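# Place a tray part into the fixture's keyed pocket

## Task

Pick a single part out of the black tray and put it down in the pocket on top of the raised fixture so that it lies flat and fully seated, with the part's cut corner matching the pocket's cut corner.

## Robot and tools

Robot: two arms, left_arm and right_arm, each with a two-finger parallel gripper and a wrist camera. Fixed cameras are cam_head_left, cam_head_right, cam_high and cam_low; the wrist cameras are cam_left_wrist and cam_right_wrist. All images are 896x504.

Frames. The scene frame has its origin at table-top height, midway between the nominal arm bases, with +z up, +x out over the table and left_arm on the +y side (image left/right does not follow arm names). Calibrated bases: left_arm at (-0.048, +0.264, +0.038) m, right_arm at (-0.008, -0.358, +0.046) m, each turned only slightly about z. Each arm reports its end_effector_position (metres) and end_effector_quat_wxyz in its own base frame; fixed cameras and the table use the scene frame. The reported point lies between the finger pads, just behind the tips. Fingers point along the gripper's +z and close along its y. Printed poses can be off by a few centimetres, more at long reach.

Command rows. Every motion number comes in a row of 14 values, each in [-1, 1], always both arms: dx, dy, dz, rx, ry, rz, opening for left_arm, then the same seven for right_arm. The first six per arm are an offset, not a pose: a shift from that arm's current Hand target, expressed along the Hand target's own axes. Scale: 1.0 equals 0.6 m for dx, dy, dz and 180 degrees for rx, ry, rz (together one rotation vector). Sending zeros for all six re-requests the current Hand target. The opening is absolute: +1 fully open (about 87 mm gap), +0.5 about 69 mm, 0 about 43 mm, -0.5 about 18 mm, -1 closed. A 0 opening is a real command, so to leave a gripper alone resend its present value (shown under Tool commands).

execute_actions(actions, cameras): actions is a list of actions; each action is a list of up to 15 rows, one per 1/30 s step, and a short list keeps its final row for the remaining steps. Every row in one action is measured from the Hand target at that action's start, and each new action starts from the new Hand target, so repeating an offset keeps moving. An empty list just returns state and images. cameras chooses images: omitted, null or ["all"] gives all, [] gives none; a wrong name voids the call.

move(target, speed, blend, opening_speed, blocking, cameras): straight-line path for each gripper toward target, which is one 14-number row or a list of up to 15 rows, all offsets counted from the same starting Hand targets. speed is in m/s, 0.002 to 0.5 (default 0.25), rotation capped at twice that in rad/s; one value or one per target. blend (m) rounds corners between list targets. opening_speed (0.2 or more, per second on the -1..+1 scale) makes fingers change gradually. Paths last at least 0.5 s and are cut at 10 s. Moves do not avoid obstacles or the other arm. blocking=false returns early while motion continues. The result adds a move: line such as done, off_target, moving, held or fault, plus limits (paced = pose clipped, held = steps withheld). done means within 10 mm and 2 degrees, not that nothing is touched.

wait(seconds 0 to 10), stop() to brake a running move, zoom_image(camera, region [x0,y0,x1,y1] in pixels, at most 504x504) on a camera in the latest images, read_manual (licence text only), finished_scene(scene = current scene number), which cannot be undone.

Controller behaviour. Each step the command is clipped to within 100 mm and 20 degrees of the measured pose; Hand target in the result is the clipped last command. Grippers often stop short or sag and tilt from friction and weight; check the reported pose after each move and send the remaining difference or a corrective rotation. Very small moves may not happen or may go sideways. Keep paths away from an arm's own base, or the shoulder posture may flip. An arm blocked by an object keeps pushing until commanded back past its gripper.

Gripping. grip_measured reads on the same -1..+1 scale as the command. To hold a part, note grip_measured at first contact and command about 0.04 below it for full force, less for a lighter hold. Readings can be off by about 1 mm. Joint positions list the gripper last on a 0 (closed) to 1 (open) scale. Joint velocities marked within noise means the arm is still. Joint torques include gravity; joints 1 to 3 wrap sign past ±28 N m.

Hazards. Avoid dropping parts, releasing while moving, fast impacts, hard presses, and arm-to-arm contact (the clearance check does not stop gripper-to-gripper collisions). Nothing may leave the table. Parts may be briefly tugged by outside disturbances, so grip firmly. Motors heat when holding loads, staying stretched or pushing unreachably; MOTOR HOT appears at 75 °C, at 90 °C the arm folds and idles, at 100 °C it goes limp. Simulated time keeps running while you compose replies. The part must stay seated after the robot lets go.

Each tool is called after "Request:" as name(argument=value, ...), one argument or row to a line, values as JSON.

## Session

Request:
execute_actions(
  actions=[],
)

Scene clock: 0.00 s.
left_arm: end_effector_position=(+0.3885, +0.0514, +0.0629) grip_measured=+1.000 end_effector_quat_wxyz=(+0.590, -0.097, +0.797, +0.090) | right_arm: end_effector_position=(+0.4033, +0.0054, +0.0674) grip_measured=+0.986 end_effector_quat_wxyz=(+0.595, +0.008, +0.803, -0.025)
Joint positions: left_arm=[0.035 1.56 0.39 0.869 -0.227 -0.04 1] | right_arm=[0.059 1.574 0.433 0.845 0.105 0.001 0.993]
Joint velocities: within noise
Joint torques (N m): no reading
Motor temperatures (°C): left_arm=[18 23 20 20 18 18 18] | right_arm=[21 22 21 25 20 19 17]
Heat: left arm: 23 °C; right arm: 25 °C.
Hand target: left_arm +0.3924, +0.0516, +0.0708; +0.599, -0.098, +0.790, +0.089 | right_arm +0.4063, +0.0056, +0.0735; +0.602, +0.008, +0.798, -0.024
Tool commands: left_gripper/opening=+1.0 right_gripper/opening=+1.0

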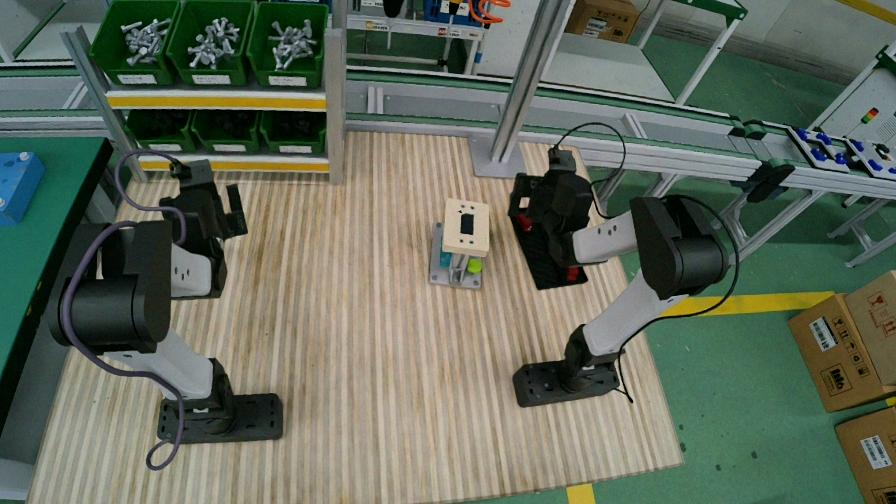

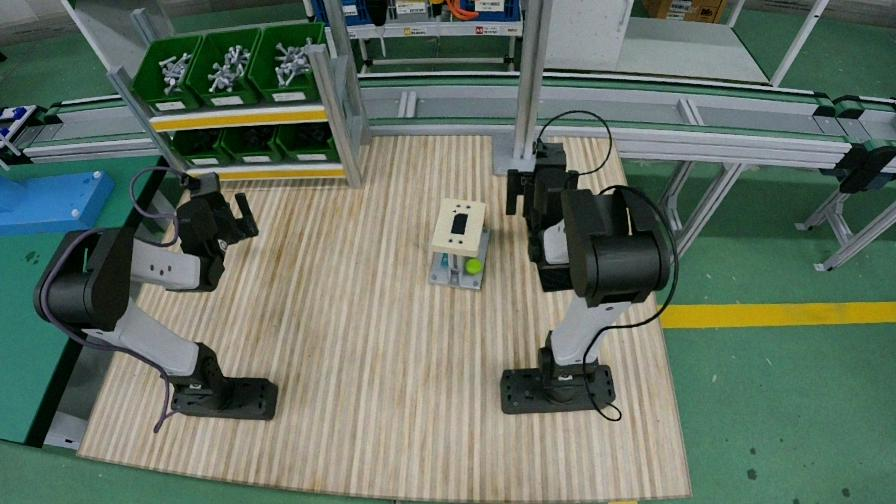

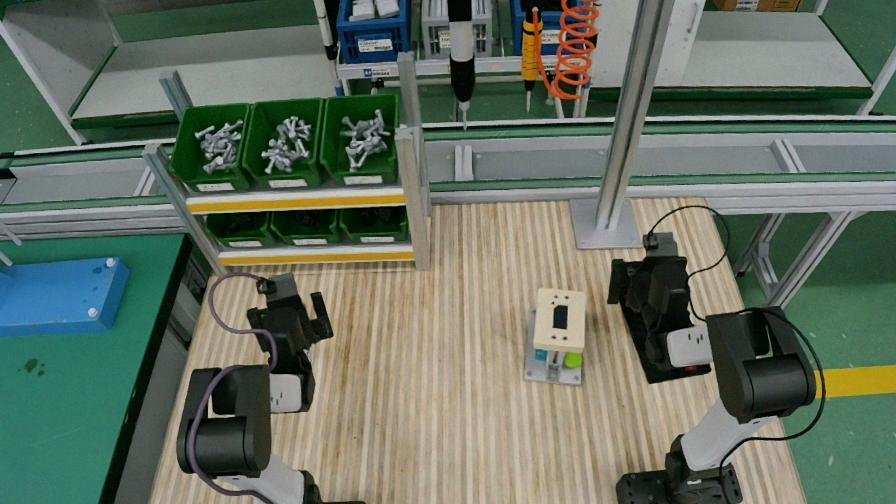

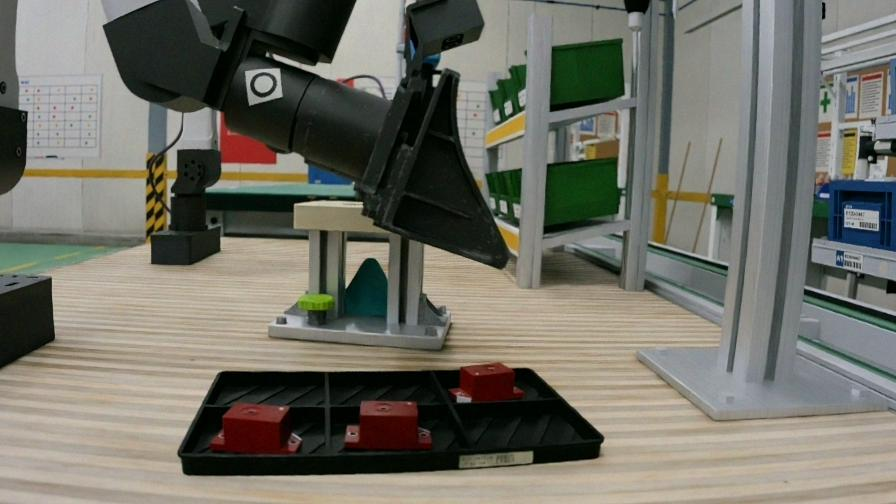

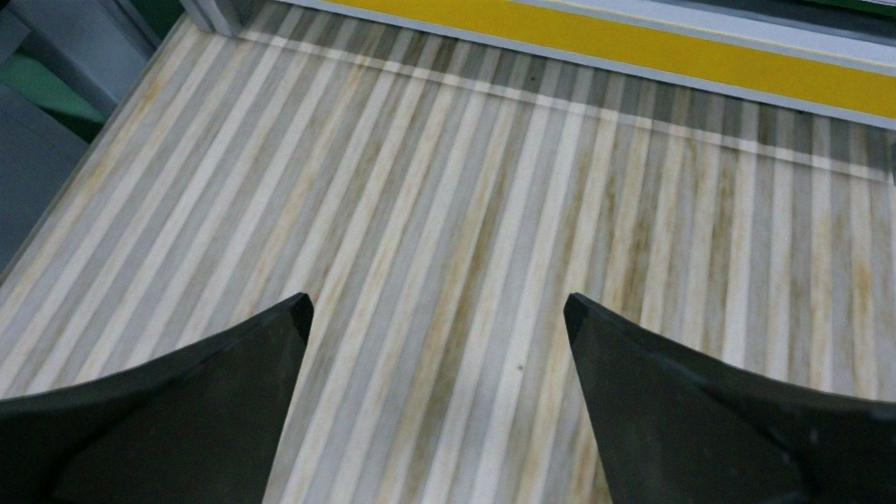

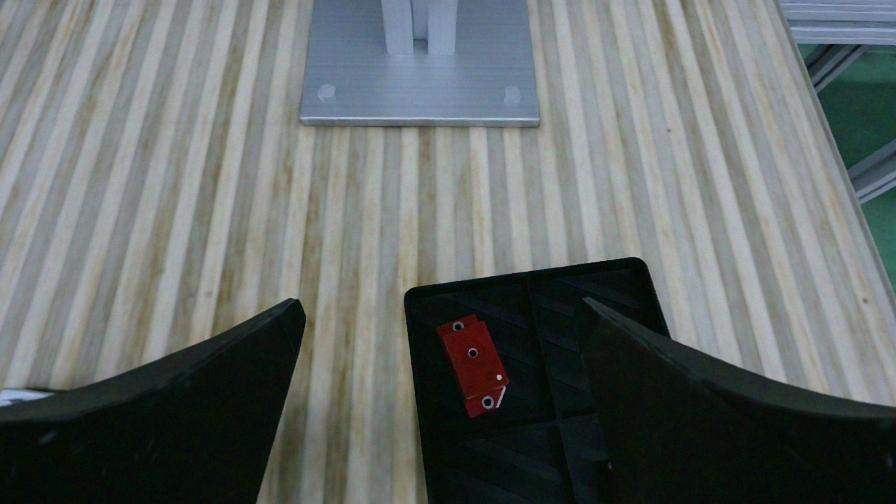

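Request:
move(
  target=[0,0,0,0,0,0,1,-0.16,0,-0.23,0,0.39,0,1],
  cameras=["cam_right_wrist","cam_high"],
)

Request:
zoom_image(
  camera="cam_high",
  region=[500, 270, 740, 400],
)

Request:
zoom_image(
  camera="cam_right_wrist",
  region=[0, 0, 504, 350],
)

Scene clock: 9.67 s.
left_arm: end_effector_position=(+0.3885, +0.0514, +0.0629) grip_measured=+1.000 end_effector_quat_wxyz=(+0.590, -0.097, +0.797, +0.090) | right_arm: end_effector_position=(+0.2975, +0.0134, +0.1980) grip_measured=+0.986 end_effector_quat_wxyz=(+0.042, +0.014, +0.999, -0.019)
Joint positions: left_arm=[0.035 1.56 0.39 0.869 -0.227 -0.04 1] | right_arm=[0.059 1.798 1.877 -1.569 0.044 0.086 0.993]
Joint velocities: within noise
Joint torques (N m): left_arm=[-0.28 -6.28 6.37 2 0.04 0.01] | right_arm=[-0.47 -6.89 7.51 0.32 -0.12 0.02]
Motor temperatures (°C): left_arm=[18 24 21 22 18 18 18] | right_arm=[21 23 22 26 20 19 17]
Heat: left arm: 24 °C; right arm: 26 °C.
Hand target: left_arm +0.3924, +0.0516, +0.0708; +0.599, -0.098, +0.790, +0.089 | right_arm +0.3001, +0.0137, +0.2035; +0.033, +0.021, +0.999, -0.015
Off the commanded pose: left_arm 0.009 m, 1 deg | right_arm 0.006 m, 1 deg.
joint sent to its limit (right arm) — joint 4 (wrist pitch), lower limit. The joint targets still meet the commanded pose.
move: done
Images, in order (width x height): cam_high 896x504, cam_right_wrist 896x504.

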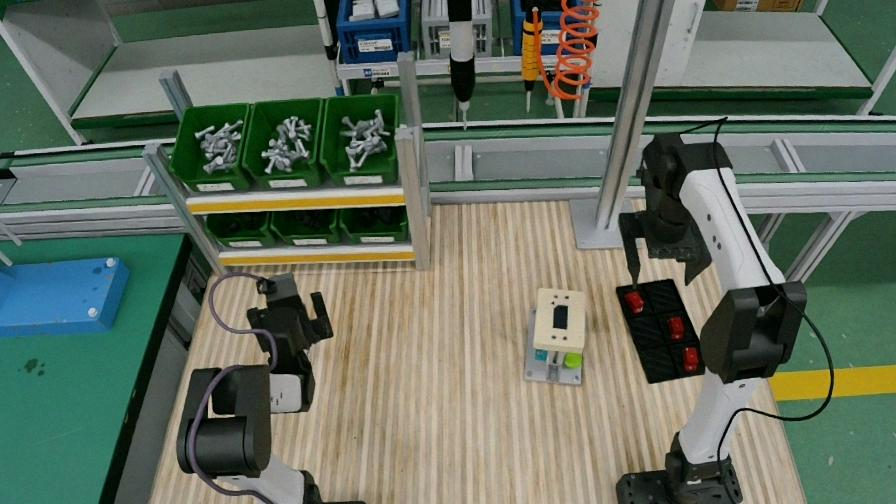

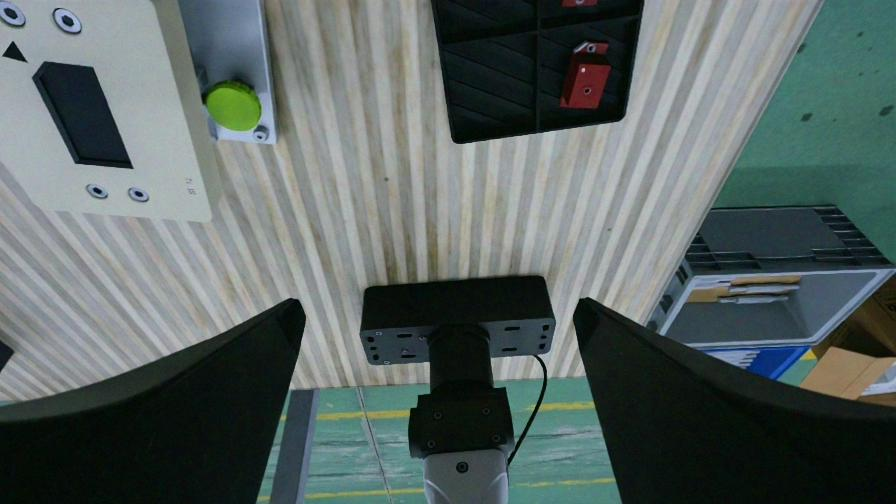

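Scaled by 2.100 from the camera's 896x504 image, which has a finer 1280x720 frame.

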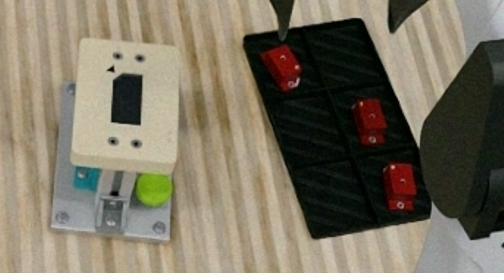

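Scaled by 1.000.

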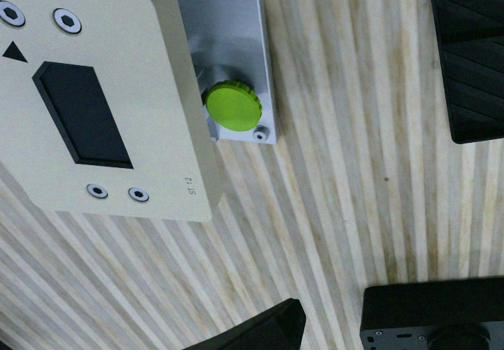

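Request:
move(
  target=[0,0,0,0,0,0,1,0.036,-0.183,0.287,-0.0099,0.021,0,0.2],
  cameras=["cam_right_wrist"],
)

Request:
zoom_image(
  camera="cam_right_wrist",
  region=[300, 60, 600, 360],
)

Scene clock: 26.53 s.
left_arm: end_effector_position=(+0.3885, +0.0514, +0.0629) grip_measured=+1.000 end_effector_quat_wxyz=(+0.590, -0.097, +0.797, +0.090) | right_arm: end_effector_position=(+0.2851, -0.1011, +0.0349) grip_measured=+0.200 end_effector_quat_wxyz=(-0.002, +0.023, +1.000, -0.002)
Joint positions: left_arm=[0.035 1.56 0.39 0.869 -0.227 -0.04 1] | right_arm=[-0.303 1.894 1.332 -1.012 0.006 -0.256 0.6]
Joint velocities: within noise
Joint torques (N m): left_arm=[-0.28 -6.28 6.35 2 0.04 0.01] | right_arm=[-0.05 -8.02 4.85 0.37 -0.16 -0.12]
Motor temperatures (°C): left_arm=[18 24 22 24 18 18 18] | right_arm=[21 25 24 25 20 19 17]
Heat: left arm: 24 °C; right arm: 25 °C.
Hand target: left_arm +0.3924, +0.0516, +0.0708; +0.599, -0.098, +0.790, +0.089 | right_arm +0.2855, -0.1004, +0.0335; +0.001, +0.021, +1.000, +0.001
Off the commanded pose: left_arm 0.009 m, 1 deg | right_arm 0.002 m, 1 deg.
move: done
Images, in order (width x height): cam_right_wrist 896x504.

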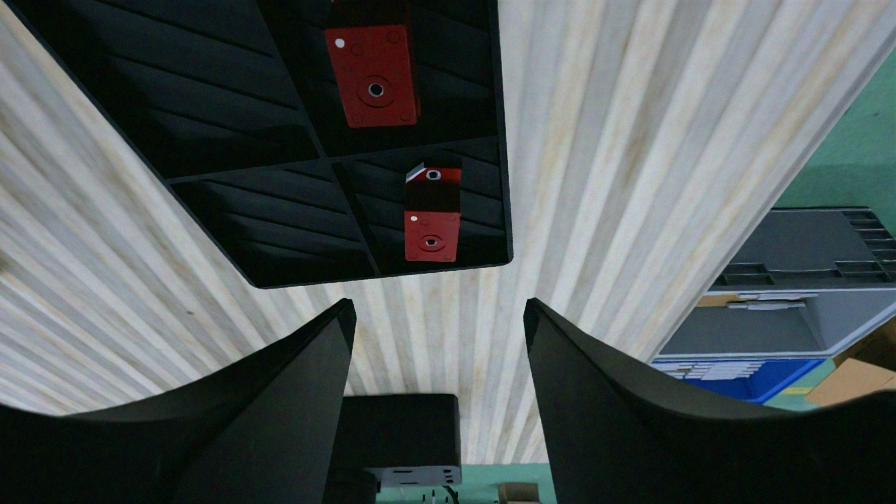

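Scaled by 1.680 from the camera's 896x504 image, which has a finer 1280x720 frame.

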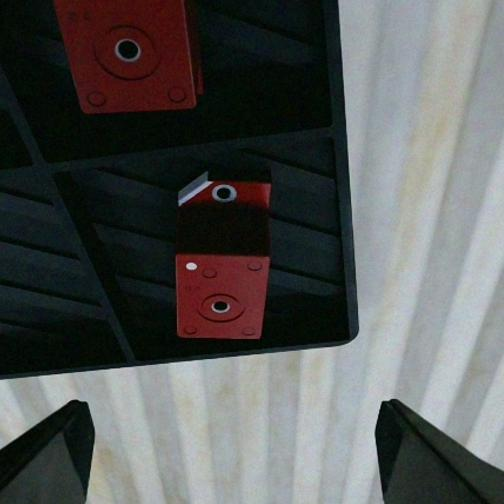

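Request:
move(
  target=[0,0,0,0,0,0,1,0.032,0.004,0.058,0,0,0,-0.17],
  cameras=["cam_right_wrist"],
)

Request:
zoom_image(
  camera="cam_right_wrist",
  region=[300, 150, 600, 400],
)

Scene clock: 36.87 s.
left_arm: end_effector_position=(+0.3885, +0.0514, +0.0629) grip_measured=+1.000 end_effector_quat_wxyz=(+0.590, -0.097, +0.797, +0.090) | right_arm: end_effector_position=(+0.2664, -0.0962, -0.0032) grip_measured=-0.170 end_effector_quat_wxyz=(-0.007, +0.020, +1.000, -0.001)
Joint positions: left_arm=[0.035 1.56 0.39 0.869 -0.227 -0.04 1] | right_arm=[-0.305 1.894 1.166 -0.856 0.005 -0.264 0.415]
Joint velocities: within noise
Joint torques (N m): left_arm=[-0.27 -6.3 6.34 2 0.04 0.01] | right_arm=[-0.57 -8.99 4.27 0.33 -0.16 -0.1]
Motor temperatures (°C): left_arm=[18 25 22 25 18 18 18] | right_arm=[21 26 24 25 20 19 17]
Heat: left arm: 25 °C; right arm: 26 °C.
Hand target: left_arm +0.3924, +0.0516, +0.0708; +0.599, -0.098, +0.790, +0.089 | right_arm +0.2664, -0.0971, -0.0013; +0.001, +0.021, +1.000, +0.001
Off the commanded pose: left_arm 0.009 m, 1 deg | right_arm 0.002 m, 1 deg.
move: done
Images, in order (width x height): cam_right_wrist 896x504.

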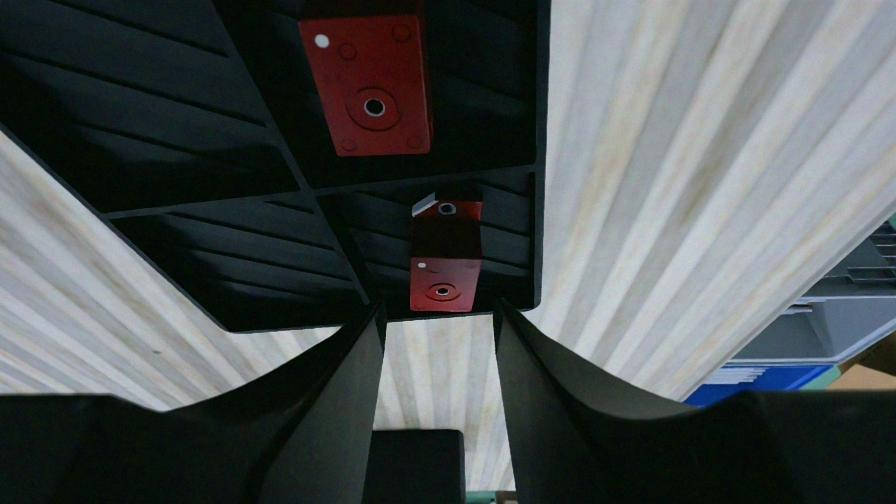

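Scaled by 1.680 from the camera's 896x504 image, which has a finer 1280x720 frame.

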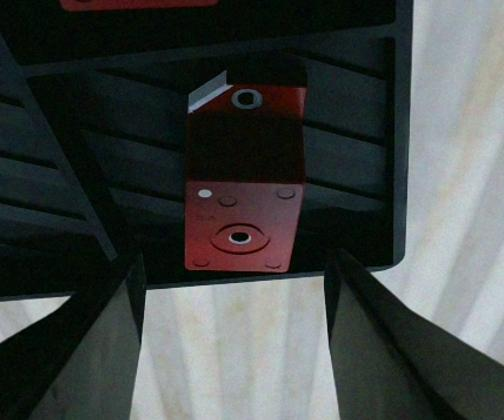

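Request:
move(
  target=[
    [0,0,0,0,0,0,1,0.0055,-0.0015,0.039,0,0,0,-0.17],
    [0,0,0,0,0,0,1,0.0055,-0.0015,0.039,0,0,0,-0.6],
  ],
  speed=0.1,
  opening_speed=0.5,
  cameras=["cam_right_wrist"],
)

Request:
zoom_image(
  camera="cam_right_wrist",
  region=[300, 150, 600, 400],
)

Scene clock: 45.13 s.
left_arm: end_effector_position=(+0.3885, +0.0514, +0.0629) grip_measured=+1.000 end_effector_quat_wxyz=(+0.590, -0.097, +0.797, +0.090) | right_arm: end_effector_position=(+0.2655, -0.0976, -0.0214) grip_measured=-0.426 end_effector_quat_wxyz=(+0.003, +0.020, +1.000, -0.003)
Joint positions: left_arm=[0.035 1.56 0.39 0.869 -0.227 -0.04 1] | right_arm=[-0.311 1.909 1.107 -0.762 0.004 -0.27 0.287]
Joint velocities: within noise
Joint torques (N m): left_arm=[-0.28 -6.28 6.35 2 0.04 0.01] | right_arm=[-0.54 -7.05 4.19 0.38 -0.15 -0.1]
Motor temperatures (°C): left_arm=[18 25 22 25 18 18 18] | right_arm=[21 27 24 25 20 19 17]
Heat: left arm: 25 °C; right arm: 27 °C.
Hand target: left_arm +0.3924, +0.0516, +0.0708; +0.599, -0.098, +0.790, +0.089 | right_arm +0.2632, -0.0978, -0.0248; +0.001, +0.021, +1.000, +0.001
Off the commanded pose: left_arm 0.009 m, 1 deg | right_arm 0.004 m, 1 deg.
move: done
Images, in order (width x height): cam_right_wrist 896x504.

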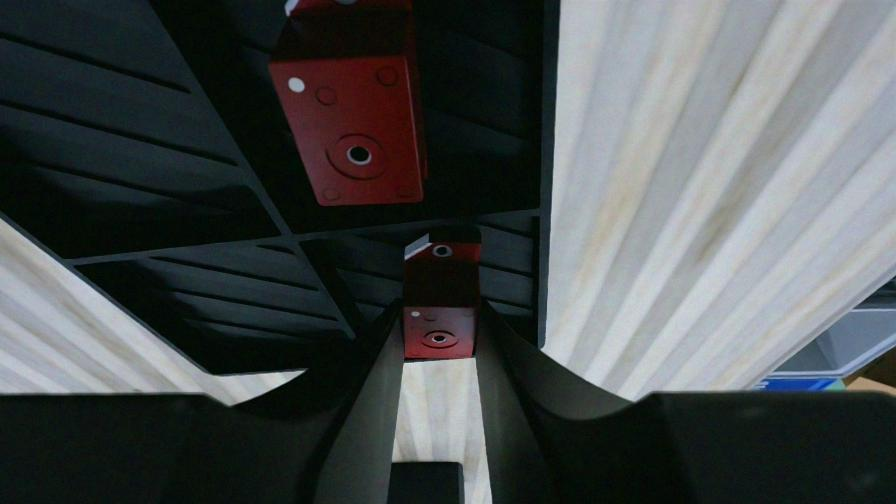

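Scaled by 1.680 from the camera's 896x504 image, which has a finer 1280x720 frame.

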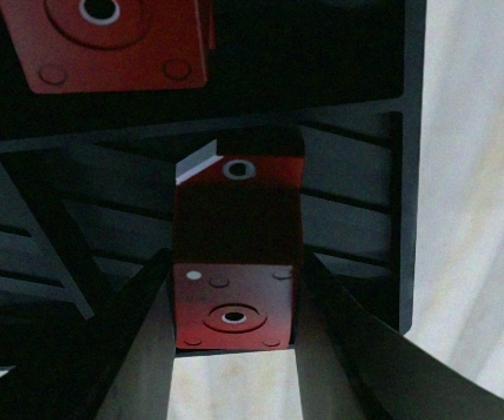

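Request:
move(
  target=[
    [0,0,0,0,0,0,1,0,0,-0.3,0,0,0,-0.6],
    [0,0,0,0,0,0,1,0.0,0.46,-0.3,0,0,0.083,-0.6],
  ],
  blend=0.05,
)

Scene clock: 68.90 s.
left_arm: end_effector_position=(+0.3885, +0.0514, +0.0629) grip_measured=+1.000 end_effector_quat_wxyz=(+0.590, -0.097, +0.797, +0.090) | right_arm: end_effector_position=(+0.2701, +0.1764, +0.1501) grip_measured=-0.426 end_effector_quat_wxyz=(-0.006, +0.146, +0.989, -0.001)
Joint positions: left_arm=[0.035 1.56 0.39 0.869 -0.227 -0.04 1] | right_arm=[0.485 1.894 1.794 -1.482 -0.005 0.778 0.287]
Joint velocities: within noise
Joint torques (N m): left_arm=[-0.27 -6.28 6.35 2 0.04 0.01] | right_arm=[-0.08 -7.66 7.95 0.1 0.02 0.03]
Motor temperatures (°C): left_arm=[18 25 23 26 18 18 18] | right_arm=[21 27 24 25 20 19 18]
Heat: left arm: 26 °C; right arm: 27 °C.
Hand target: left_arm +0.3924, +0.0516, +0.0708; +0.599, -0.098, +0.790, +0.089 | right_arm +0.2741, +0.1775, +0.1561; +0.001, +0.150, +0.989, +0.002
Off the commanded pose: left_arm 0.009 m, 1 deg | right_arm 0.007 m, 1 deg.
move: done

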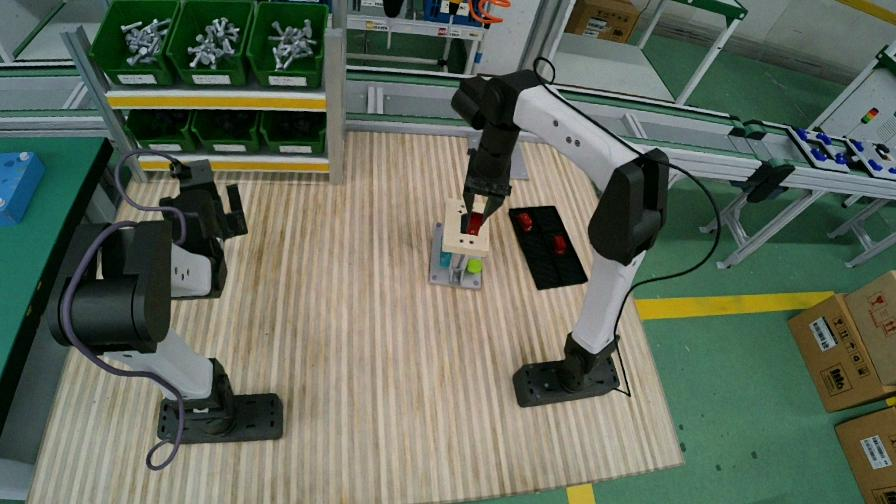

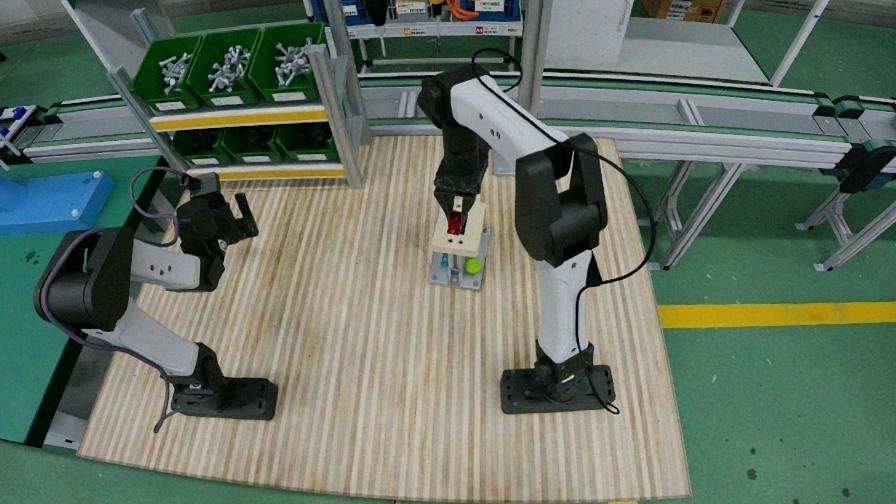

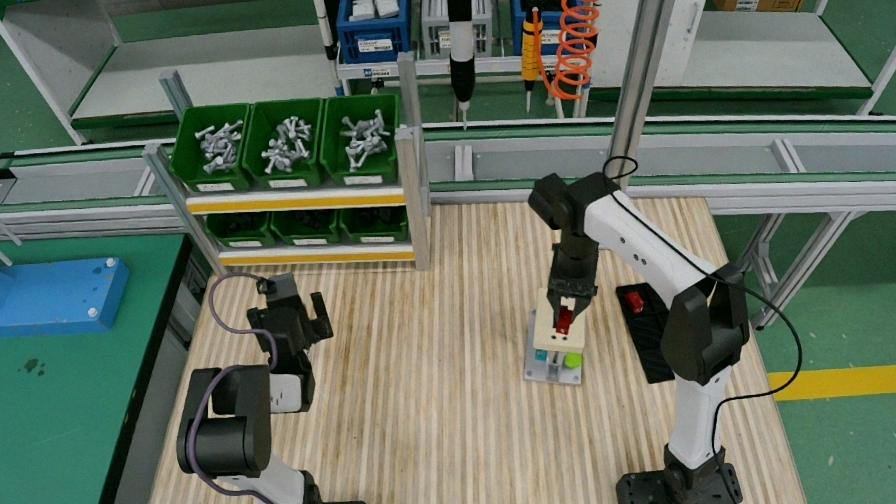

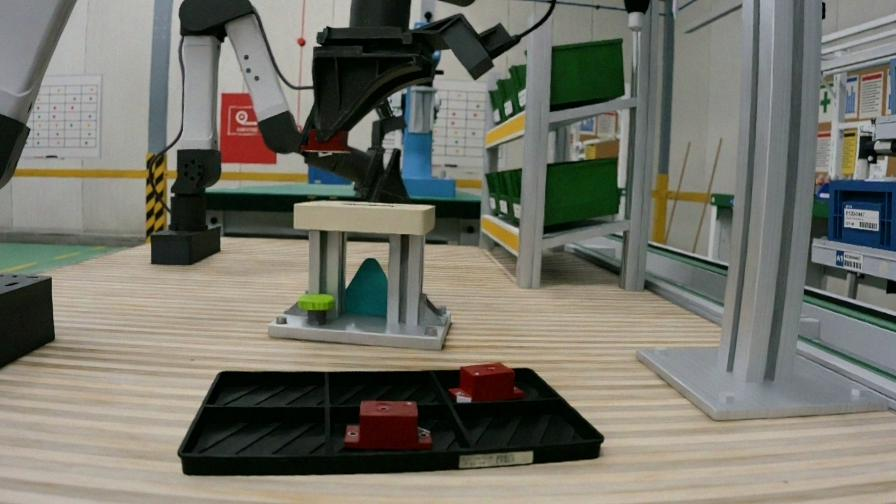

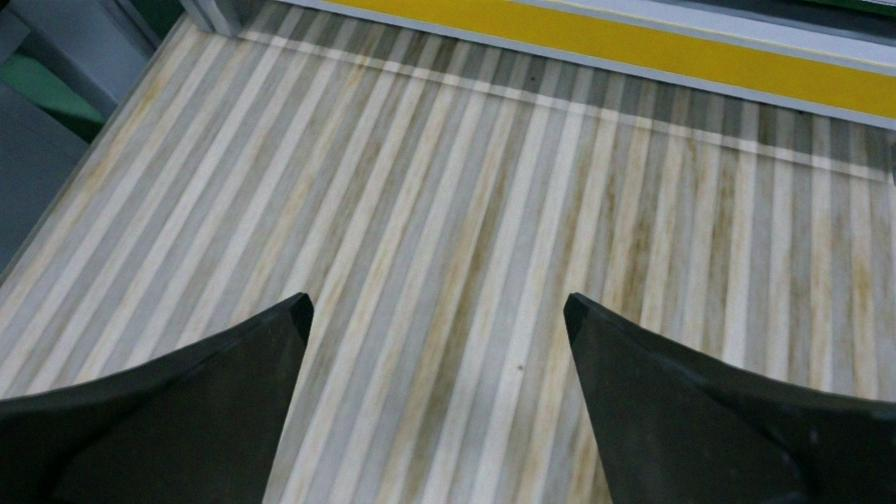

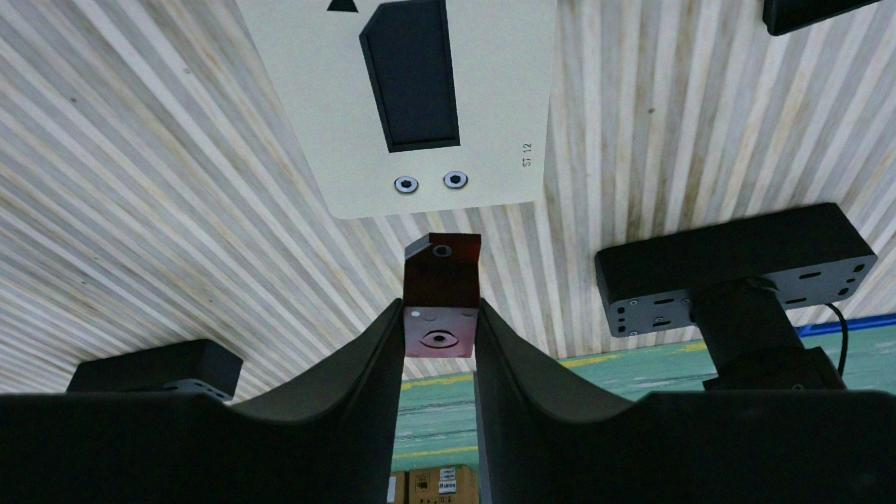

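Request:
move(
  target=[0,0,0,0,0,0,1,-0.05,0.0125,0.025,0,0,-0.0317,-0.6],
  speed=0.12,
  cameras=["cam_right_wrist"],
)

Scene clock: 84.87 s.
left_arm: end_effector_position=(+0.3885, +0.0514, +0.0629) grip_measured=+1.000 end_effector_quat_wxyz=(+0.590, -0.097, +0.797, +0.090) | right_arm: end_effector_position=(+0.2983, +0.1753, +0.1349) grip_measured=-0.426 end_effector_quat_wxyz=(-0.011, +0.102, +0.995, -0.004)
Joint positions: left_arm=[0.035 1.56 0.39 0.869 -0.227 -0.04 1] | right_arm=[0.455 2.015 1.901 -1.48 -0.004 0.659 0.287]
Joint velocities: within noise
Joint torques (N m): left_arm=[-0.27 -6.28 6.35 2 0.04 0.01] | right_arm=[-0.38 -8.77 7.91 0.19 0.01 -0.09]
Motor temperatures (°C): left_arm=[18 25 23 27 18 18 18] | right_arm=[21 28 25 25 20 19 18]
Heat: left arm: 27 °C; right arm: 28 °C.
Hand target: left_arm +0.3924, +0.0516, +0.0708; +0.599, -0.098, +0.790, +0.089 | right_arm +0.3050, +0.1758, +0.1411; +0.001, +0.101, +0.995, +0.002
Off the commanded pose: left_arm 0.009 m, 1 deg | right_arm 0.009 m, 2 deg.
move: done
Images, in order (width x height): cam_right_wrist 896x504.

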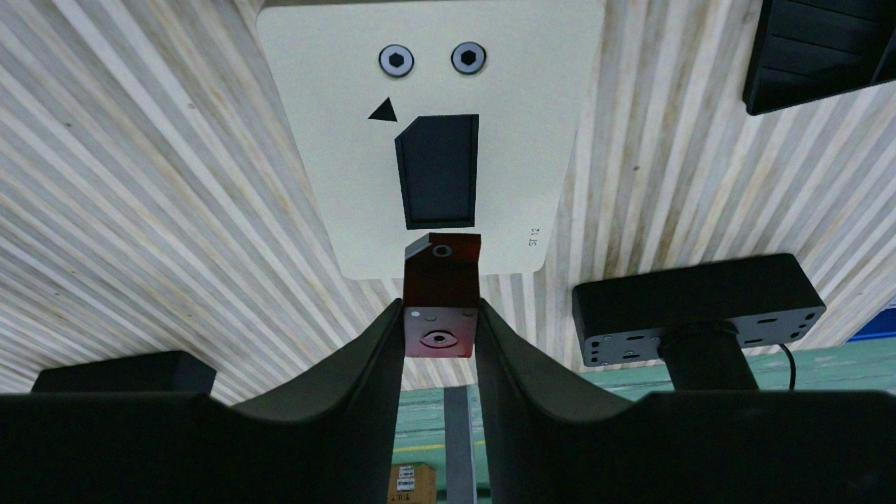

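Request:
move(
  target=[0,0,0,0,0,0,1,-0.042,0.003,0.018,0,0,-0.011,-0.6],
  speed=0.1,
)

Request:
zoom_image(
  camera="cam_high",
  region=[520, 280, 600, 360],
)

Request:
zoom_image(
  camera="cam_low",
  region=[270, 110, 470, 250],
)

Scene clock: 98.67 s.
left_arm: end_effector_position=(+0.3885, +0.0514, +0.0629) grip_measured=+1.000 end_effector_quat_wxyz=(+0.590, -0.097, +0.797, +0.090) | right_arm: end_effector_position=(+0.3249, +0.1727, +0.1241) grip_measured=-0.426 end_effector_quat_wxyz=(-0.009, +0.085, +0.996, -0.002)
Joint positions: left_arm=[0.035 1.56 0.39 0.869 -0.227 -0.04 1] | right_arm=[0.423 2.111 2.003 -1.479 -0.004 0.594 0.287]
Joint velocities: within noise
Joint torques (N m): left_arm=[-0.25 -6.3 6.37 2 0.04 0.01] | right_arm=[-0.32 -9.44 7.91 0.14 0 -0.1]
Motor temperatures (°C): left_arm=[18 25 23 27 18 18 18] | right_arm=[21 28 26 25 20 19 18]
Heat: left arm: 27 °C; right arm: 28 °C.
Hand target: left_arm +0.3924, +0.0516, +0.0708; +0.599, -0.098, +0.790, +0.089 | right_arm +0.3302, +0.1725, +0.1303; +0.001, +0.084, +0.996, +0.002
Off the commanded pose: left_arm 0.009 m, 1 deg | right_arm 0.008 m, 1 deg.
move: done

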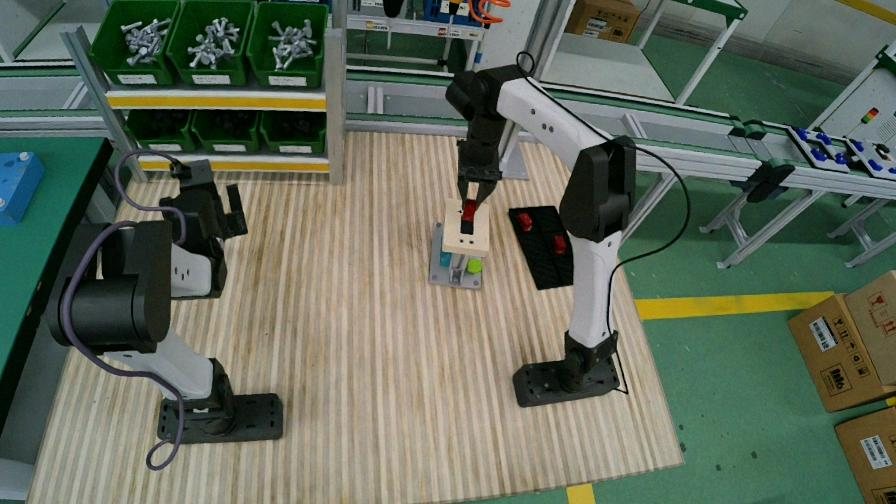

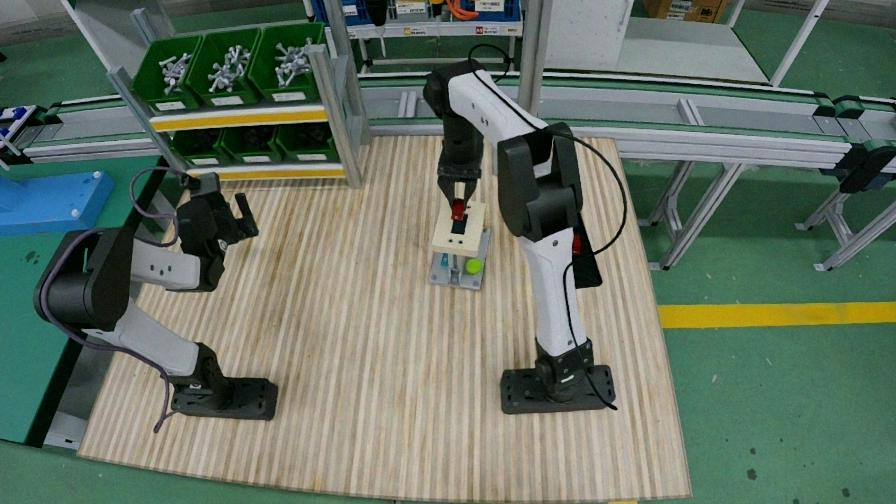

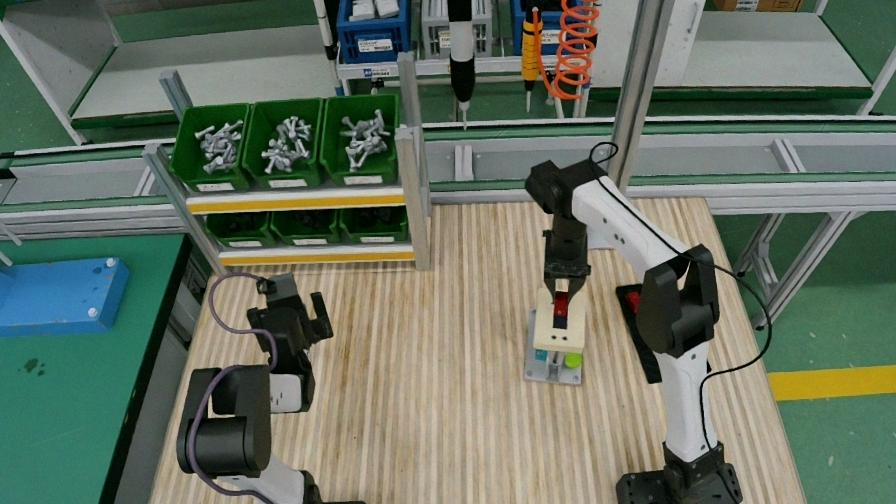

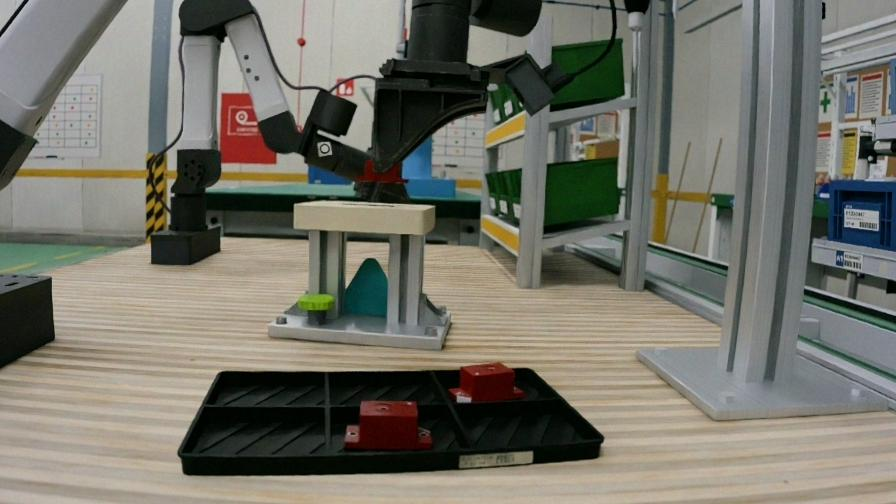

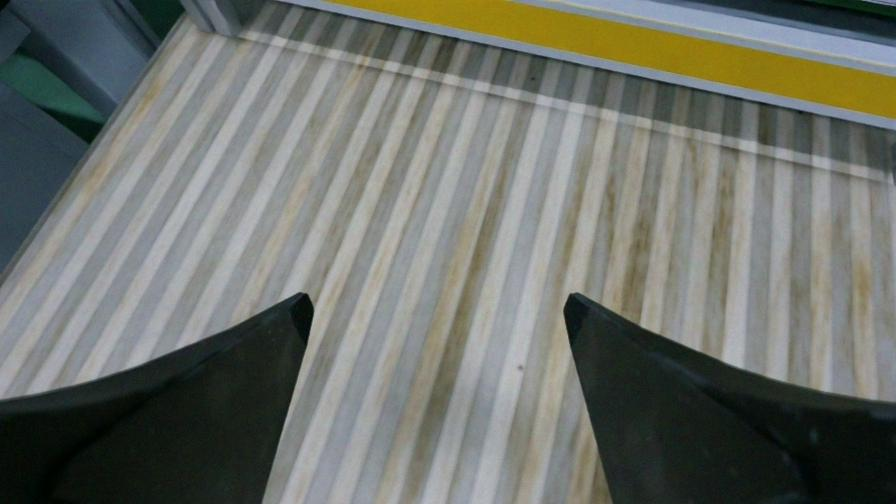

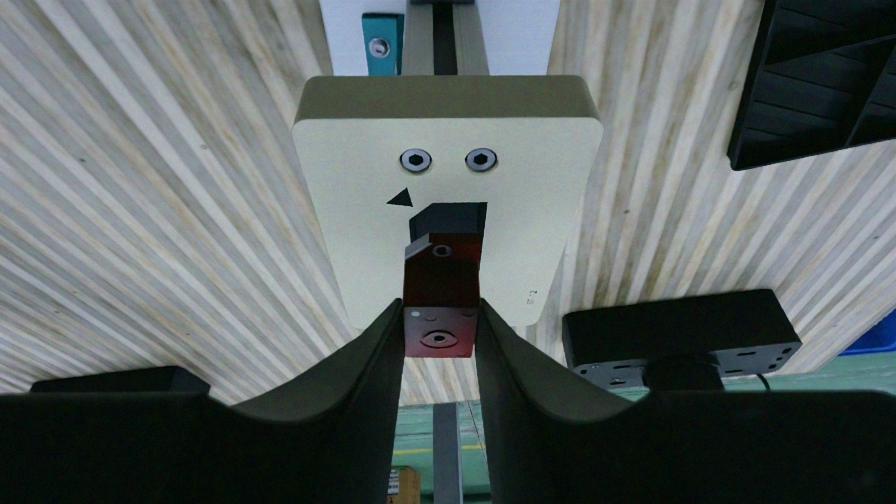

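Scaled by 6.300 from the camera's 896x504 image, which has a finer 1280x720 frame.

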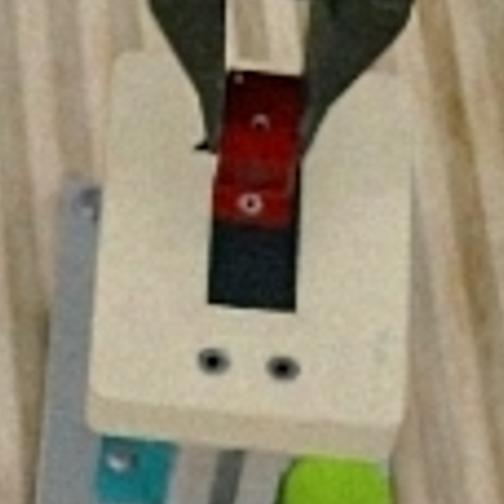

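Scaled by 2.520 from the camera's 896x504 image, which has a finer 1280x720 frame.

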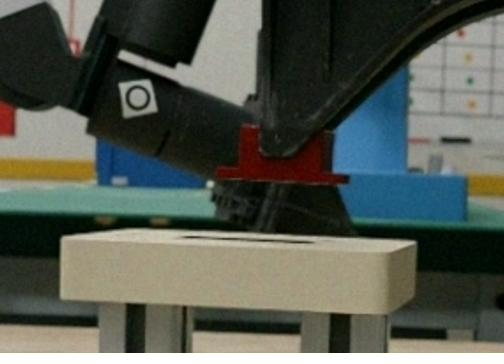

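Request:
move(
  target=[0,0,0,0,0,0,1,0.015,-0.004,0.012,0,0,0,-0.6],
  speed=0.1,
  cameras=["cam_right_wrist","cam_low","cam_high"],
)

Request:
zoom_image(
  camera="cam_high",
  region=[520, 280, 600, 360],
)

Request:
zoom_image(
  camera="cam_low",
  region=[270, 110, 470, 250],
)

Scene clock: 127.30 s.
left_arm: end_effector_position=(+0.3885, +0.0514, +0.0629) grip_measured=+1.000 end_effector_quat_wxyz=(+0.590, -0.097, +0.797, +0.090) | right_arm: end_effector_position=(+0.3220, +0.1713, +0.1122) grip_measured=-0.426 end_effector_quat_wxyz=(-0.014, +0.085, +0.996, -0.006)
Joint positions: left_arm=[0.035 1.56 0.39 0.869 -0.227 -0.04 1] | right_arm=[0.423 2.106 1.944 -1.44 -0.004 0.593 0.287]
Joint velocities: within noise
Joint torques (N m): left_arm=[-0.28 -6.3 6.37 2 0.03 0.01] | right_arm=[0.35 -12.93 4.88 0.24 0 -0.03]
Motor temperatures (°C): left_arm=[18 25 24 28 18 18 18] | right_arm=[21 31 26 24 20 19 19]
Heat: left arm: 28 °C; right arm: 31 °C.
Hand target: left_arm +0.3924, +0.0516, +0.0708; +0.599, -0.098, +0.790, +0.089 | right_arm +0.3208, +0.1716, +0.1231; +0.001, +0.084, +0.996, +0.001
Off the commanded pose: left_arm 0.009 m, 1 deg | right_arm 0.011 m, 2 deg.
move: off_target (right_arm)
Images, in order (width x height): cam_high 896x504, cam_low 896x504, cam_right_wrist 896x504.

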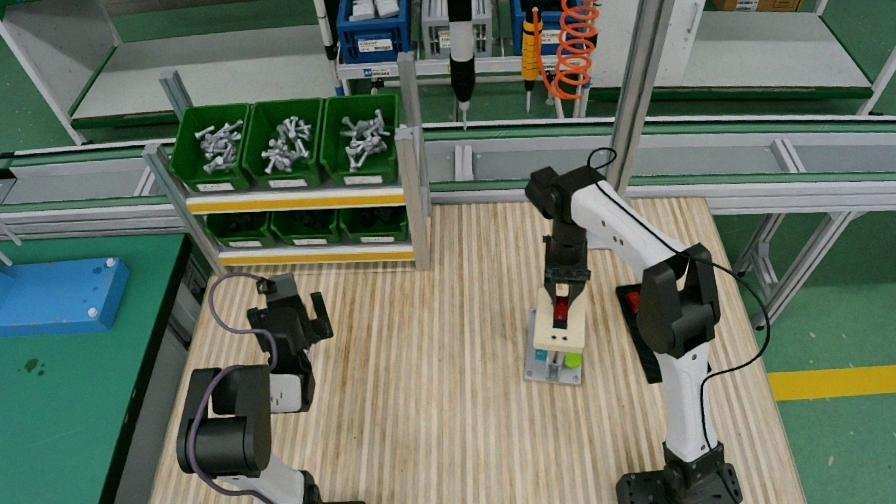

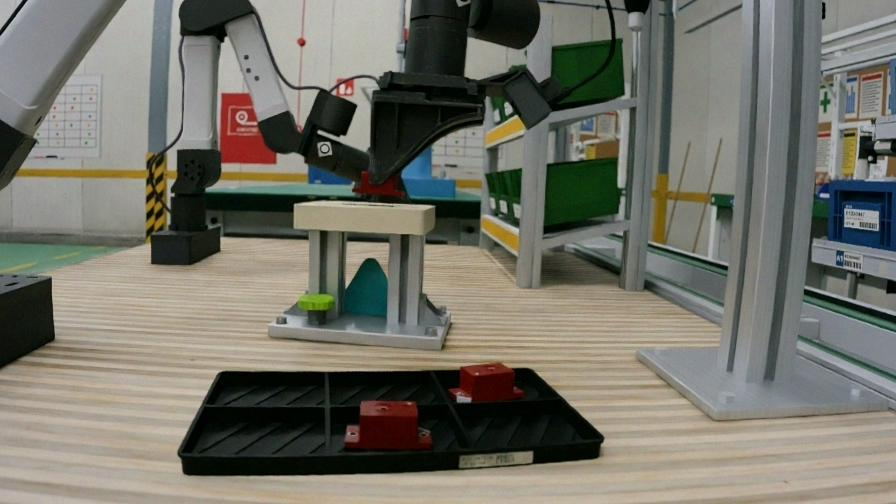

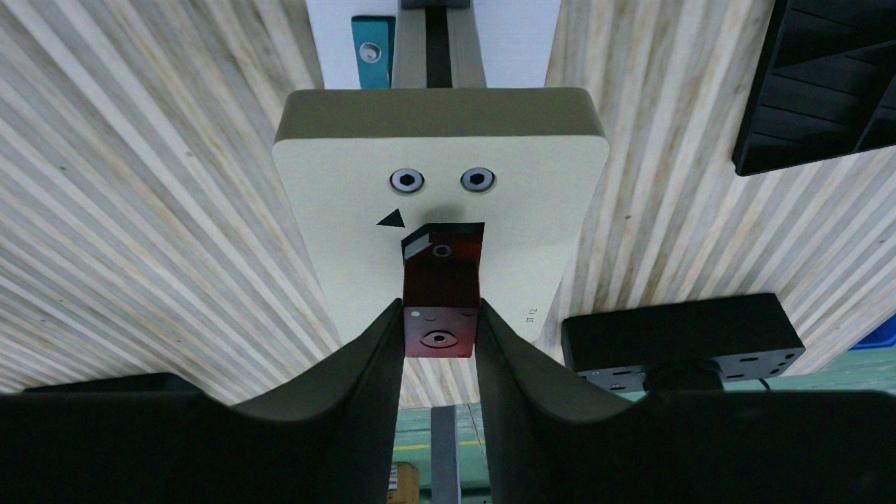

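Scaled by 6.300 from the camera's 896x504 image, which has a finer 1280x720 frame.

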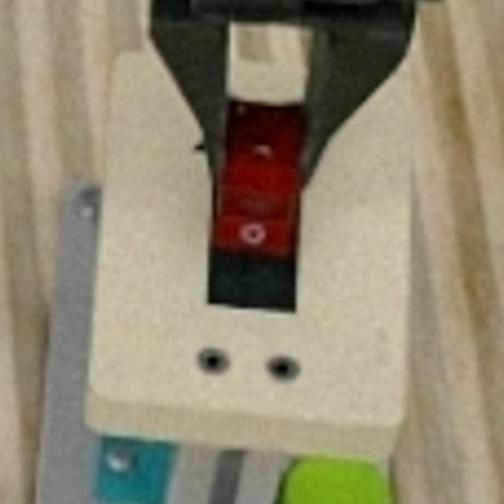

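Scaled by 2.520 from the camera's 896x504 image, which has a finer 1280x720 frame.

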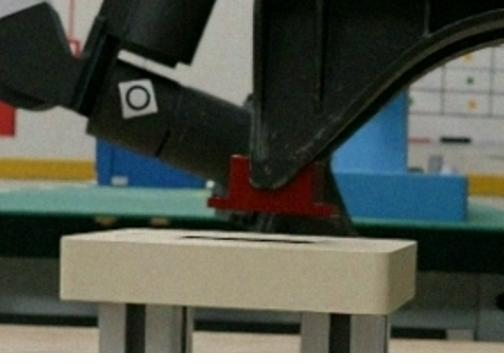

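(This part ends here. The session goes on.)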